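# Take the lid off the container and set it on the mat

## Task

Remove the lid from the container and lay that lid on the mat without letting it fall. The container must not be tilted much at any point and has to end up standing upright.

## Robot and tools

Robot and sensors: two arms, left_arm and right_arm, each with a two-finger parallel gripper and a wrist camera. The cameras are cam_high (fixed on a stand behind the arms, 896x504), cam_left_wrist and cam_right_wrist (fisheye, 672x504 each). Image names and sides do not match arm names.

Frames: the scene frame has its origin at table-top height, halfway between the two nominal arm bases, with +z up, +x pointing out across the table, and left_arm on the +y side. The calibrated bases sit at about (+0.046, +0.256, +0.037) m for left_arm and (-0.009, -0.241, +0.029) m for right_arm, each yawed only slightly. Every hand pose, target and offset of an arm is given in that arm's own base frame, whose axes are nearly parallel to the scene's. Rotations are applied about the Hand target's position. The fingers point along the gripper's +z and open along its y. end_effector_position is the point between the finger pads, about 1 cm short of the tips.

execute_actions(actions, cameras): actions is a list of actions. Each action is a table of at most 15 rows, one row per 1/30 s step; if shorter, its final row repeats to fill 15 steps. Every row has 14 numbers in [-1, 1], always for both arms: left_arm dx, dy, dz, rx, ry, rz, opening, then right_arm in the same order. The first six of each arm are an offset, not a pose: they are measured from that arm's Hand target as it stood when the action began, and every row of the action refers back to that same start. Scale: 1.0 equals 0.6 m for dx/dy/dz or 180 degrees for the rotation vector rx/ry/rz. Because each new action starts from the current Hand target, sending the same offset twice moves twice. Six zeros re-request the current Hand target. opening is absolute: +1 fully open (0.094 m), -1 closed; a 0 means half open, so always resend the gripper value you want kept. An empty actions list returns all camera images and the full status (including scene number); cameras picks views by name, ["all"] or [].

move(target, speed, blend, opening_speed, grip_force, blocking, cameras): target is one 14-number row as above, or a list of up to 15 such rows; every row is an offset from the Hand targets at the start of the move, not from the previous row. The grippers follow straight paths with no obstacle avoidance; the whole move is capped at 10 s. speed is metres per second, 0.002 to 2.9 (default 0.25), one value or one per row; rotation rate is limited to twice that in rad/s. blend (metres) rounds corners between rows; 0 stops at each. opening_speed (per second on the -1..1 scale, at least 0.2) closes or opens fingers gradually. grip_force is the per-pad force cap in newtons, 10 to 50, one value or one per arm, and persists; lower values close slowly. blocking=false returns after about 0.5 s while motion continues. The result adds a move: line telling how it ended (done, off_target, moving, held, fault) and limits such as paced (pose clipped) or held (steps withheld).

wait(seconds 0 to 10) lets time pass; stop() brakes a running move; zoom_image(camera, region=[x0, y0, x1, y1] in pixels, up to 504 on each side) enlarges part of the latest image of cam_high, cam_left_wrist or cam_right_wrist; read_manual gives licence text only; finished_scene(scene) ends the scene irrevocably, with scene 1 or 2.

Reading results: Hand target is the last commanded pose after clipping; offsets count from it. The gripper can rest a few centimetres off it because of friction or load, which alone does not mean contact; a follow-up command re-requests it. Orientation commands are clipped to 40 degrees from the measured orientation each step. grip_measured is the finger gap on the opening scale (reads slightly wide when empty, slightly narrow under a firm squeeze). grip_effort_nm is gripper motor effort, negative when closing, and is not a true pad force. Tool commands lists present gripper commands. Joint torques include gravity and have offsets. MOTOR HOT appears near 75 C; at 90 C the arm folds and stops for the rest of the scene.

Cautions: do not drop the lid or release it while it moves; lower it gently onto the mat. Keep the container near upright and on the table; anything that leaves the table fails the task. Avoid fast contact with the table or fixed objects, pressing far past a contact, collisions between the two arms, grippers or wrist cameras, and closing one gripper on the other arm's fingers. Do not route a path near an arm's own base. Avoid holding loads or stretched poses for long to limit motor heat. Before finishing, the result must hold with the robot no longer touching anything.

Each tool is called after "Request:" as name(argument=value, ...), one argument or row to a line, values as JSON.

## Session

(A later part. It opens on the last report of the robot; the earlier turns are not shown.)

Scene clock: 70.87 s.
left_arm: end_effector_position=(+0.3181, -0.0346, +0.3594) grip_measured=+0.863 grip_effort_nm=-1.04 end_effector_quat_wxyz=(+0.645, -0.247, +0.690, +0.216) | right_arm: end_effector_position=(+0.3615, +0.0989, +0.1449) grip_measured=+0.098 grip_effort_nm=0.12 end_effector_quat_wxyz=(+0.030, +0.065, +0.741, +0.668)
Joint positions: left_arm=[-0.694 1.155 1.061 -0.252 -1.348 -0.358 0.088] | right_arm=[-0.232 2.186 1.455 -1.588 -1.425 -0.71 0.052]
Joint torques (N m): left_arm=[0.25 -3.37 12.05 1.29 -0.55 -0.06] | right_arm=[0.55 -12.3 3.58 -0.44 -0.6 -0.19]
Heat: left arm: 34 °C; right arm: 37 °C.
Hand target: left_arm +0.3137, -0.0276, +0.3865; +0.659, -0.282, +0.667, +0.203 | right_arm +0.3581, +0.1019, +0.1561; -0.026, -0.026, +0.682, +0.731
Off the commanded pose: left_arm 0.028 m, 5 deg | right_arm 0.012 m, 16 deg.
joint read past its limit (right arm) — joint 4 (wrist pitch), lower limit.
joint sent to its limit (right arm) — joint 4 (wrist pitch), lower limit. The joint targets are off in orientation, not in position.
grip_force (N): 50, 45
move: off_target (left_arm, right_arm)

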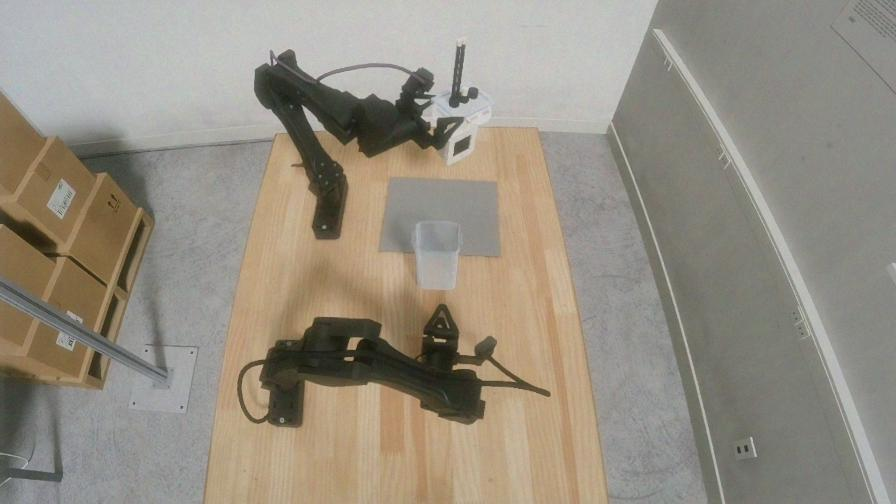

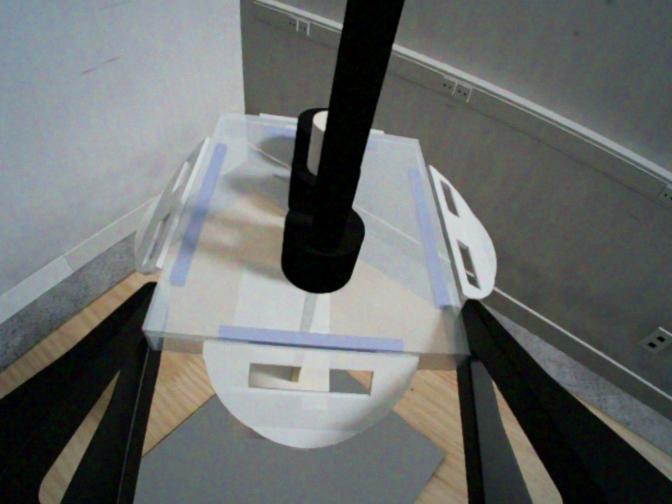

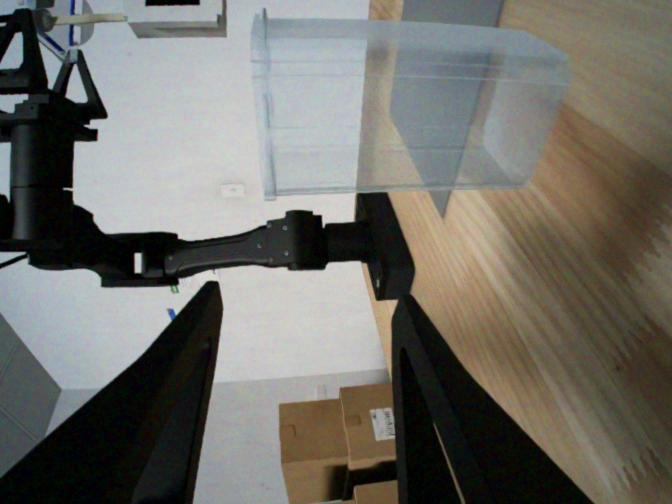

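Request:
move(
  target=[0,0,-0.378,0,0,0,0.5,0,0,0.0,0,0,0,0.1],
  speed=0.15,
  cameras=["cam_high","cam_left_wrist","cam_right_wrist"],
)

Request:
zoom_image(
  camera="cam_high",
  region=[380, 130, 520, 270],
)

Scene clock: 74.27 s.
left_arm: end_effector_position=(+0.3189, -0.0358, +0.1545) grip_measured=+0.863 grip_effort_nm=-1.04 end_effector_quat_wxyz=(+0.649, -0.264, +0.687, +0.194) | right_arm: end_effector_position=(+0.3615, +0.0989, +0.1449) grip_measured=+0.098 grip_effort_nm=0.12 end_effector_quat_wxyz=(+0.030, +0.065, +0.741, +0.668)
Joint positions: left_arm=[-0.694 1.471 0.396 0.713 -1.336 -0.43 0.088] | right_arm=[-0.232 2.186 1.455 -1.588 -1.425 -0.71 0.052]
Joint torques (N m): left_arm=[0.32 -3.81 4.57 1.59 -0.68 0.07] | right_arm=[0.64 -12.26 3.62 -0.45 -0.59 -0.19]
Heat: left arm: 34 °C; right arm: 37 °C.
Hand target: left_arm +0.3137, -0.0275, +0.1597; +0.659, -0.282, +0.667, +0.203 | right_arm +0.3581, +0.1019, +0.1561; -0.026, -0.026, +0.682, +0.731
Off the commanded pose: left_arm 0.011 m, 3 deg | right_arm 0.012 m, 16 deg.
joint read past its limit (right arm) — joint 4 (wrist pitch), lower limit.
joint sent to its limit (right arm) — joint 4 (wrist pitch), lower limit. The joint targets are off in orientation, not in position.
grip_force (N): 50, 45
move: off_target (left_arm, right_arm)

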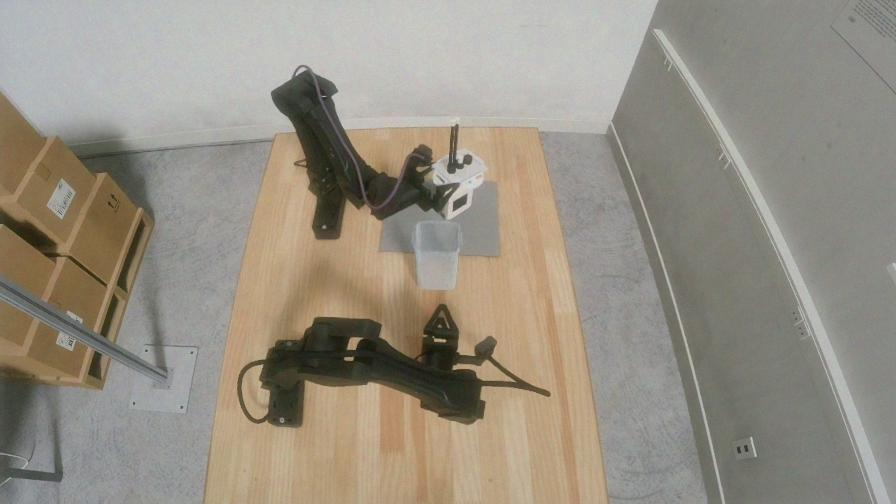

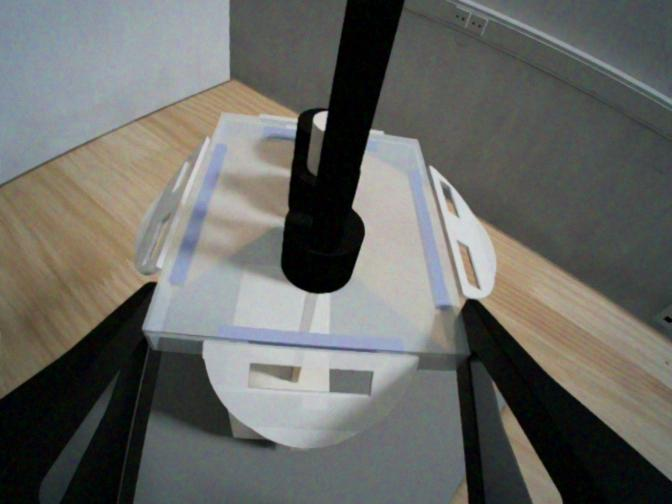

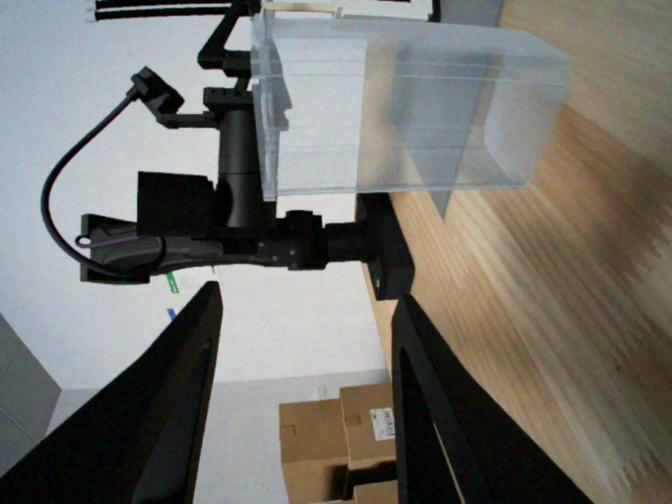

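Scaled by 3.600 from the camera's 896x504 image, which has a finer 1280x720 frame.

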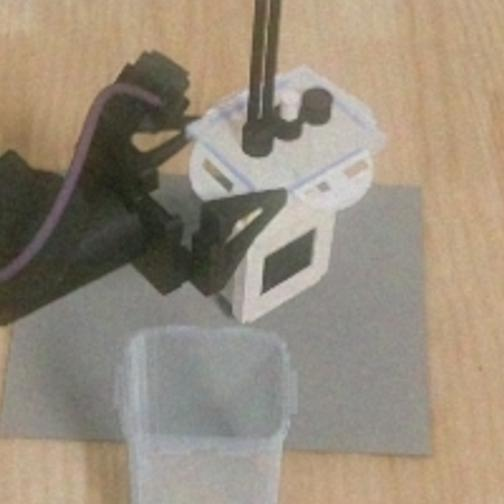

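Request:
move(
  target=[0,0,-0.022,0.014,0.017,0,0.5,0,0,0.0,0,0,0,0.1],
  speed=0.05,
)

Request:
move(
  target=[0,0,-0.008,0,0,0,0.5,0,0,0.0,0,0,0,0.1],
  speed=0.03,
)

Request:
zoom_image(
  camera="cam_high",
  region=[380, 130, 520, 270],
)

Scene clock: 75.90 s.
left_arm: end_effector_position=(+0.3190, -0.0358, +0.1420) grip_measured=+0.863 grip_effort_nm=-1.04 end_effector_quat_wxyz=(+0.640, -0.244, +0.696, +0.214) | right_arm: end_effector_position=(+0.3615, +0.0989, +0.1449) grip_measured=+0.098 grip_effort_nm=0.12 end_effector_quat_wxyz=(+0.030, +0.065, +0.741, +0.668)
Joint positions: left_arm=[-0.694 1.522 0.385 0.741 -1.336 -0.401 0.088] | right_arm=[-0.232 2.186 1.455 -1.588 -1.425 -0.71 0.052]
Joint torques (N m): left_arm=[0.35 -3.93 4.23 1.57 -0.68 0.1] | right_arm=[0.61 -12.25 3.7 -0.44 -0.58 -0.2]
Heat: left arm: 34 °C; right arm: 37 °C.
Hand target: left_arm +0.3137, -0.0275, +0.1465; +0.647, -0.262, +0.680, +0.225 | right_arm +0.3581, +0.1019, +0.1561; -0.026, -0.026, +0.682, +0.731
Off the commanded pose: left_arm 0.011 m, 3 deg | right_arm 0.012 m, 16 deg.
joint read past its limit (right arm) — joint 4 (wrist pitch), lower limit.
joint sent to its limit (right arm) — joint 4 (wrist pitch), lower limit. The joint targets are off in orientation, not in position.
grip_force (N): 50, 45
move: off_target (left_arm, right_arm)

Scene clock: 77.00 s.
left_arm: end_effector_position=(+0.3185, -0.0349, +0.1400) grip_measured=+0.863 grip_effort_nm=-1.04 end_effector_quat_wxyz=(+0.643, -0.249, +0.692, +0.215) | right_arm: end_effector_position=(+0.3615, +0.0989, +0.1449) grip_measured=+0.098 grip_effort_nm=0.12 end_effector_quat_wxyz=(+0.030, +0.065, +0.741, +0.668)
Joint positions: left_arm=[-0.694 1.545 0.378 0.791 -1.347 -0.392 0.088] | right_arm=[-0.232 2.186 1.455 -1.588 -1.425 -0.71 0.052]
Joint torques (N m): left_arm=[0.35 -3.77 3.97 1.51 -0.56 0.07] | right_arm=[0.57 -12.34 3.67 -0.46 -0.59 -0.22]
Heat: left arm: 33 °C; right arm: 37 °C.
Hand target: left_arm +0.3137, -0.0275, +0.1417; +0.647, -0.262, +0.680, +0.225 | right_arm +0.3581, +0.1019, +0.1561; -0.026, -0.026, +0.682, +0.731
Off the commanded pose: left_arm 0.009 m, 2 deg | right_arm 0.012 m, 16 deg.
joint read past its limit (right arm) — joint 4 (wrist pitch), lower limit.
joint sent to its limit (right arm) — joint 4 (wrist pitch), lower limit. The joint targets are off in orientation, not in position.
grip_force (N): 50, 45
move: off_target (right_arm)

Scaled by 3.600 from the camera's 896x504 image, which has a finer 1280x720 frame.
This view is cut from an older image: the scene may have changed since it was taken.

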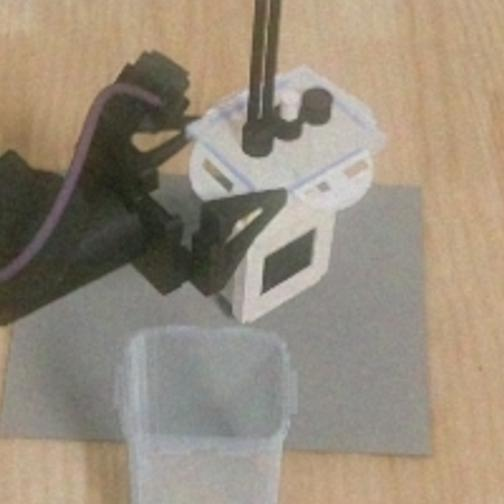

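Request:
move(
  target=[0,0,-0.008,-0.006,0.007,0,0.5,0,0,0.0,0,0,0,0.1],
  speed=0.03,
)

Request:
move(
  target=[0,0,-0.008,-0.004,0.005,0,0.5,0,0,0.0,0,0,0,0.1],
  speed=0.03,
  cameras=["cam_high","cam_left_wrist"],
)

Request:
zoom_image(
  camera="cam_high",
  region=[380, 130, 520, 270],
)

Scene clock: 78.37 s.
left_arm: end_effector_position=(+0.3154, -0.0315, +0.1382) grip_measured=+0.863 grip_effort_nm=-1.04 end_effector_quat_wxyz=(+0.644, -0.267, +0.686, +0.210) | right_arm: end_effector_position=(+0.3615, +0.0989, +0.1449) grip_measured=+0.098 grip_effort_nm=0.12 end_effector_quat_wxyz=(+0.030, +0.065, +0.741, +0.668)
Joint positions: left_arm=[-0.694 1.54 0.378 0.747 -1.363 -0.463 0.088] | right_arm=[-0.232 2.186 1.455 -1.588 -1.425 -0.71 0.052]
Joint torques (N m): left_arm=[0.5 -4.67 5.16 0.75 -0.26 -0.11] | right_arm=[0.49 -12.31 3.64 -0.48 -0.58 -0.2]
Heat: left arm: 33 °C; right arm: 37 °C.
Hand target: left_arm +0.3137, -0.0275, +0.1369; +0.637, -0.265, +0.689, +0.222 | right_arm +0.3581, +0.1019, +0.1561; -0.026, -0.026, +0.682, +0.731
Off the commanded pose: left_arm 0.005 m, 2 deg | right_arm 0.012 m, 16 deg.
joint read past its limit (right arm) — joint 4 (wrist pitch), lower limit.
joint sent to its limit (right arm) — joint 4 (wrist pitch), lower limit. The joint targets are off in orientation, not in position.
grip_force (N): 50, 45
move: off_target (right_arm)

Scene clock: 79.40 s.
left_arm: end_effector_position=(+0.3129, -0.0291, +0.1373) grip_measured=+0.863 grip_effort_nm=-1.04 end_effector_quat_wxyz=(+0.644, -0.277, +0.683, +0.206) | right_arm: end_effector_position=(+0.3615, +0.0989, +0.1449) grip_measured=+0.098 grip_effort_nm=0.12 end_effector_quat_wxyz=(+0.030, +0.065, +0.741, +0.668)
Joint positions: left_arm=[-0.694 1.525 0.378 0.698 -1.369 -0.517 0.088] | right_arm=[-0.232 2.186 1.455 -1.588 -1.425 -0.71 0.052]
Joint torques (N m): left_arm=[0.62 -3.85 5.94 0.51 -0.11 -0.18] | right_arm=[0.58 -12.26 3.67 -0.43 -0.61 -0.2]
Heat: left arm: 33 °C; right arm: 37 °C.
Hand target: left_arm +0.3137, -0.0275, +0.1320; +0.630, -0.268, +0.695, +0.220 | right_arm +0.3581, +0.1019, +0.1561; -0.026, -0.026, +0.682, +0.731
Off the commanded pose: left_arm 0.006 m, 3 deg | right_arm 0.012 m, 16 deg.
joint read past its limit (right arm) — joint 4 (wrist pitch), lower limit.
joint sent to its limit (right arm) — joint 4 (wrist pitch), lower limit. The joint targets are off in orientation, not in position.
grip_force (N): 50, 45
move: off_target (left_arm, right_arm)
Images, in order (width x height): cam_high 896x504, cam_left_wrist 672x504.

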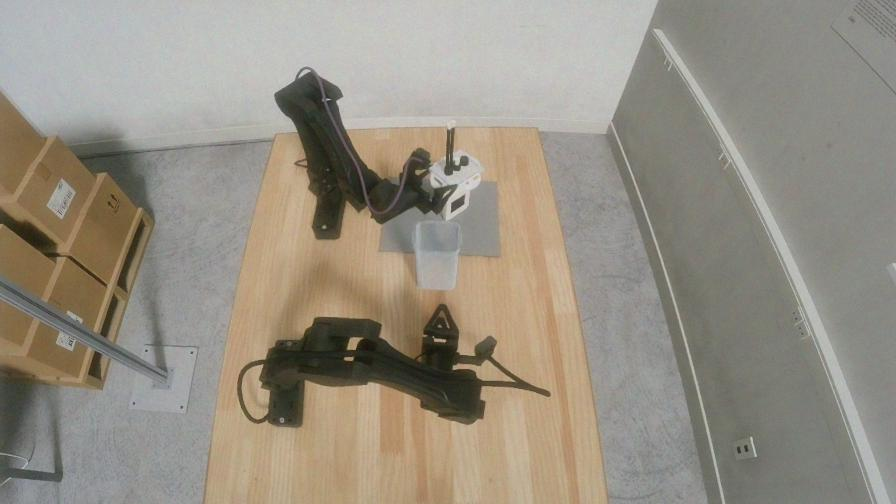

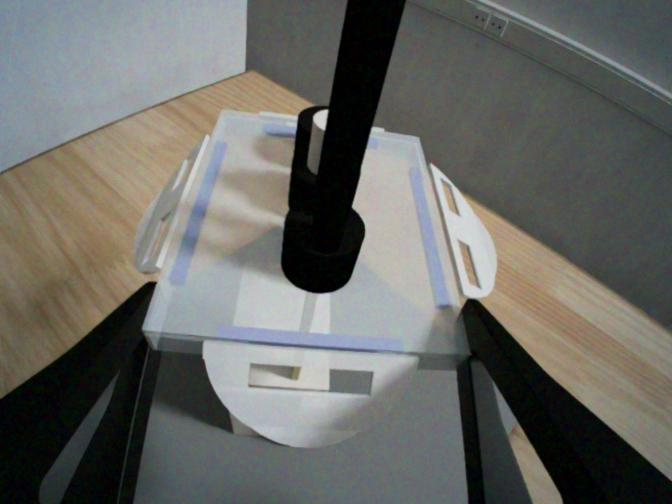

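Scaled by 3.600 from the camera's 896x504 image, which has a finer 1280x720 frame.

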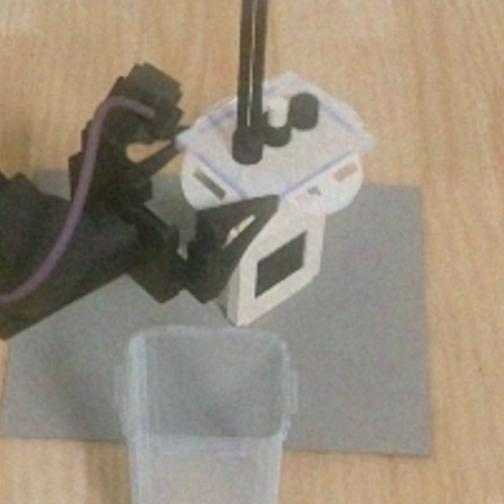

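Request:
move(
  target=[0,0,-0.004,0.010,0.008,0,0.5,0,0,0.0,0,0,0,0.1],
  speed=0.03,
)

Scene clock: 80.57 s.
left_arm: end_effector_position=(+0.3128, -0.0291, +0.1373) grip_measured=+0.863 grip_effort_nm=-1.04 end_effector_quat_wxyz=(+0.643, -0.275, +0.684, +0.208) | right_arm: end_effector_position=(+0.3615, +0.0989, +0.1449) grip_measured=+0.098 grip_effort_nm=0.13 end_effector_quat_wxyz=(+0.030, +0.065, +0.741, +0.668)
Joint positions: left_arm=[-0.694 1.525 0.378 0.698 -1.37 -0.511 0.088] | right_arm=[-0.232 2.186 1.455 -1.588 -1.425 -0.71 0.052]
Joint torques (N m): left_arm=[0.53 -2.82 5.89 0.6 -0.16 0.13] | right_arm=[0.57 -12.25 3.63 -0.46 -0.59 -0.24]
Heat: left arm: 33 °C; right arm: 37 °C.
Hand target: left_arm +0.3137, -0.0274, +0.1296; +0.625, -0.255, +0.700, +0.234 | right_arm +0.3581, +0.1019, +0.1561; -0.026, -0.026, +0.682, +0.731
Off the commanded pose: left_arm 0.008 m, 5 deg | right_arm 0.012 m, 16 deg.
joint read past its limit (right arm) — joint 4 (wrist pitch), lower limit.
joint sent to its limit (right arm) — joint 4 (wrist pitch), lower limit. The joint targets are off in orientation, not in position.
grip_force (N): 50, 45
move: off_target (left_arm, right_arm)

Request:
move(
  target=[
    [0,0,0.012,-0.008,-0.01,0,0.5,0,0,0.0,0,0,0,0.1],
    [0,0,0.012,-0.008,-0.01,0,1,0,0,0.0,0,0,0,0.1],
  ],
  speed=0.03,
  opening_speed=0.3,
  cameras=["cam_high","cam_left_wrist"],
)

Request:
zoom_image(
  camera="cam_high",
  region=[380, 130, 520, 270],
)

Scene clock: 83.90 s.
left_arm: end_effector_position=(+0.3123, -0.0284, +0.1330) grip_measured=+0.998 grip_effort_nm=0.10 end_effector_quat_wxyz=(+0.635, -0.261, +0.694, +0.218) | right_arm: end_effector_position=(+0.3615, +0.0989, +0.1449) grip_measured=+0.098 grip_effort_nm=0.13 end_effector_quat_wxyz=(+0.030, +0.065, +0.741, +0.668)
Joint positions: left_arm=[-0.692 1.522 0.378 0.654 -1.359 -0.509 0.094] | right_arm=[-0.232 2.186 1.455 -1.588 -1.425 -0.71 0.052]
Joint torques (N m): left_arm=[0.42 -4.78 6.45 0.81 -0.3 -0.11] | right_arm=[0.58 -12.3 3.63 -0.43 -0.6 -0.21]
Heat: left arm: 33 °C; right arm: 37 °C.
Hand target: left_arm +0.3137, -0.0275, +0.1369; +0.633, -0.266, +0.693, +0.221 | right_arm +0.3581, +0.1019, +0.1561; -0.026, -0.026, +0.682, +0.731
Off the commanded pose: left_arm 0.004 m, 1 deg | right_arm 0.012 m, 16 deg.
joint read past its limit (right arm) — joint 4 (wrist pitch), lower limit.
joint sent to its limit (right arm) — joint 4 (wrist pitch), lower limit. The joint targets are off in orientation, not in position.
grip_force (N): 50, 45
move: off_target (right_arm)
Images, in order (width x height): cam_high 896x504, cam_left_wrist 672x504.

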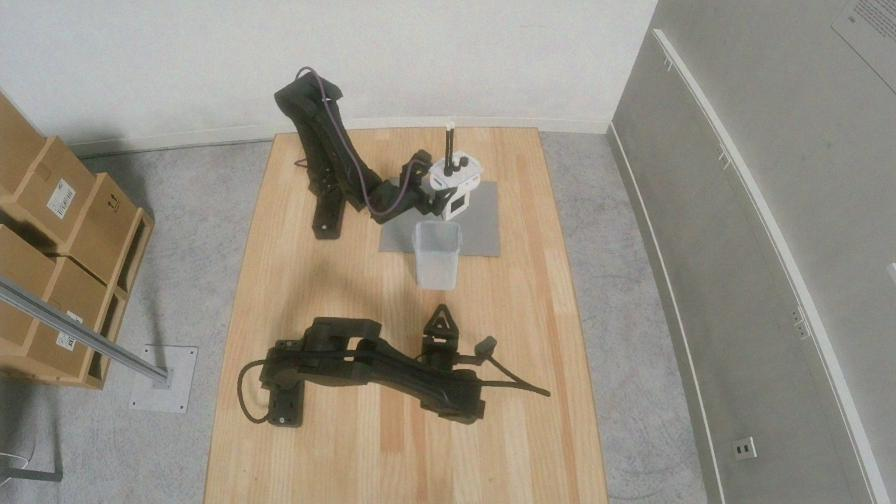

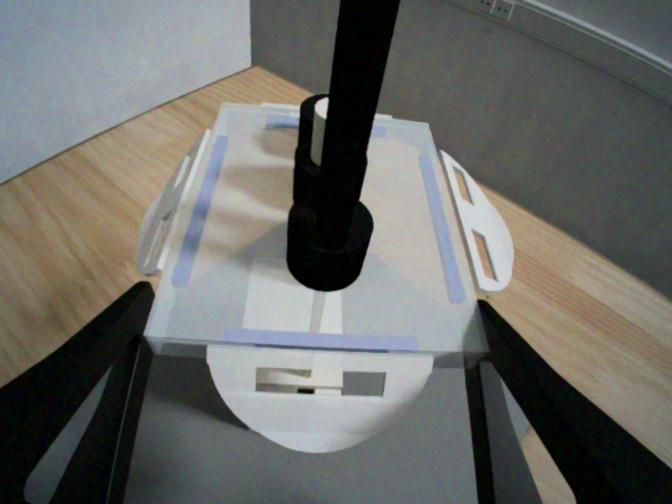

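Scaled by 3.600 from the camera's 896x504 image, which has a finer 1280x720 frame.

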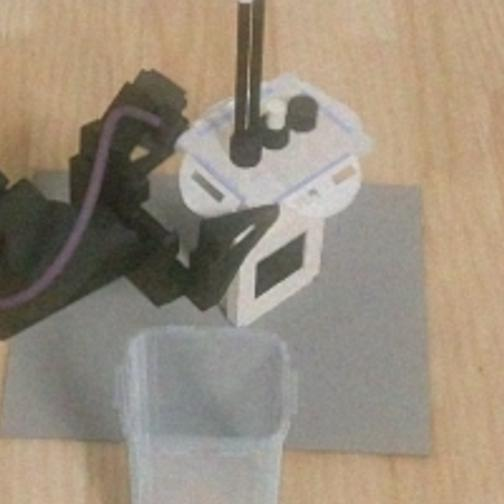

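Request:
move(
  target=[
    [0.003,-0.003,0,0,0,0,1,0,0,0.0,0,0,0,0.1],
    [-0.035,-0.035,0.003,0,0,0,1,0,0,0.0,0,0,0,0.1],
  ],
  speed=0.06,
  blend=[0.001,0],
  cameras=["cam_high","cam_left_wrist"],
)

Request:
zoom_image(
  camera="cam_high",
  region=[380, 130, 520, 270],
)

Scene clock: 86.67 s.
left_arm: end_effector_position=(+0.2913, -0.0456, +0.1295) grip_measured=+0.998 grip_effort_nm=0.10 end_effector_quat_wxyz=(+0.638, -0.248, +0.696, +0.220) | right_arm: end_effector_position=(+0.3615, +0.0989, +0.1449) grip_measured=+0.098 grip_effort_nm=0.12 end_effector_quat_wxyz=(+0.030, +0.065, +0.741, +0.668)
Joint positions: left_arm=[-0.812 1.489 0.428 0.244 -1.447 -0.823 0.094] | right_arm=[-0.232 2.186 1.455 -1.588 -1.425 -0.71 0.052]
Joint torques (N m): left_arm=[-0.34 -4.83 7.34 0.66 -0.59 -0.16] | right_arm=[0.58 -12.27 3.63 -0.44 -0.6 -0.18]
Heat: left arm: 33 °C; right arm: 37 °C.
Hand target: left_arm +0.2927, -0.0485, +0.1387; +0.633, -0.266, +0.693, +0.221 | right_arm +0.3581, +0.1019, +0.1561; -0.026, -0.026, +0.682, +0.731
Off the commanded pose: left_arm 0.010 m, 2 deg | right_arm 0.012 m, 16 deg.
joint read past its limit (right arm) — joint 4 (wrist pitch), lower limit.
joint sent to its limit (right arm) — joint 4 (wrist pitch), lower limit. The joint targets are off in orientation, not in position.
grip_force (N): 50, 45
move: off_target (right_arm)
Images, in order (width x height): cam_high 896x504, cam_left_wrist 672x504.

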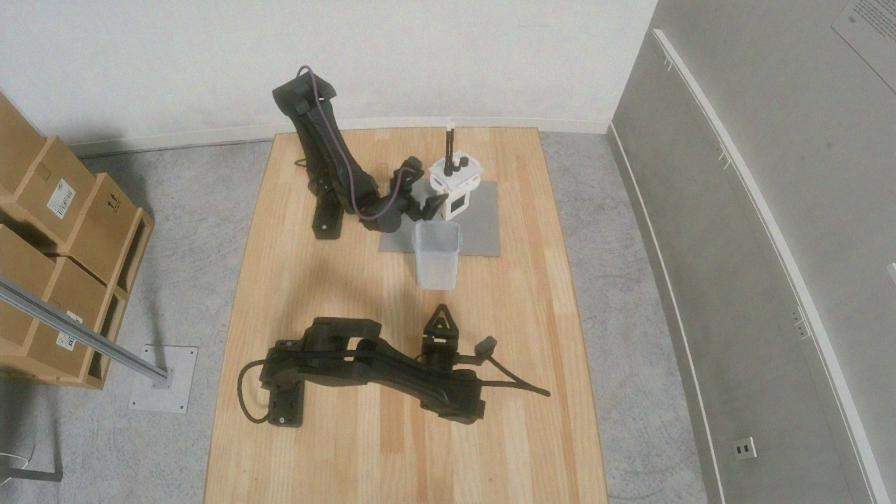

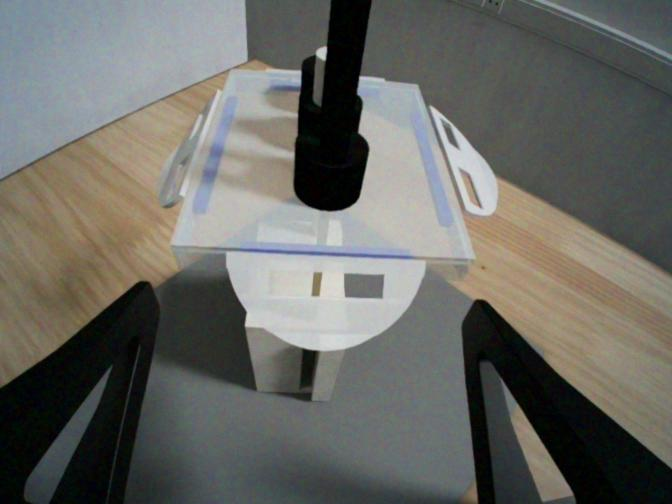

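Scaled by 3.600 from the camera's 896x504 image, which has a finer 1280x720 frame.

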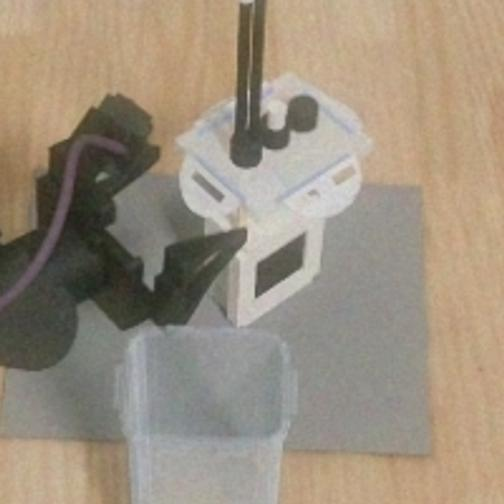

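Request:
finished_scene(
  scene=2,
)

The scene is finished: the task was done.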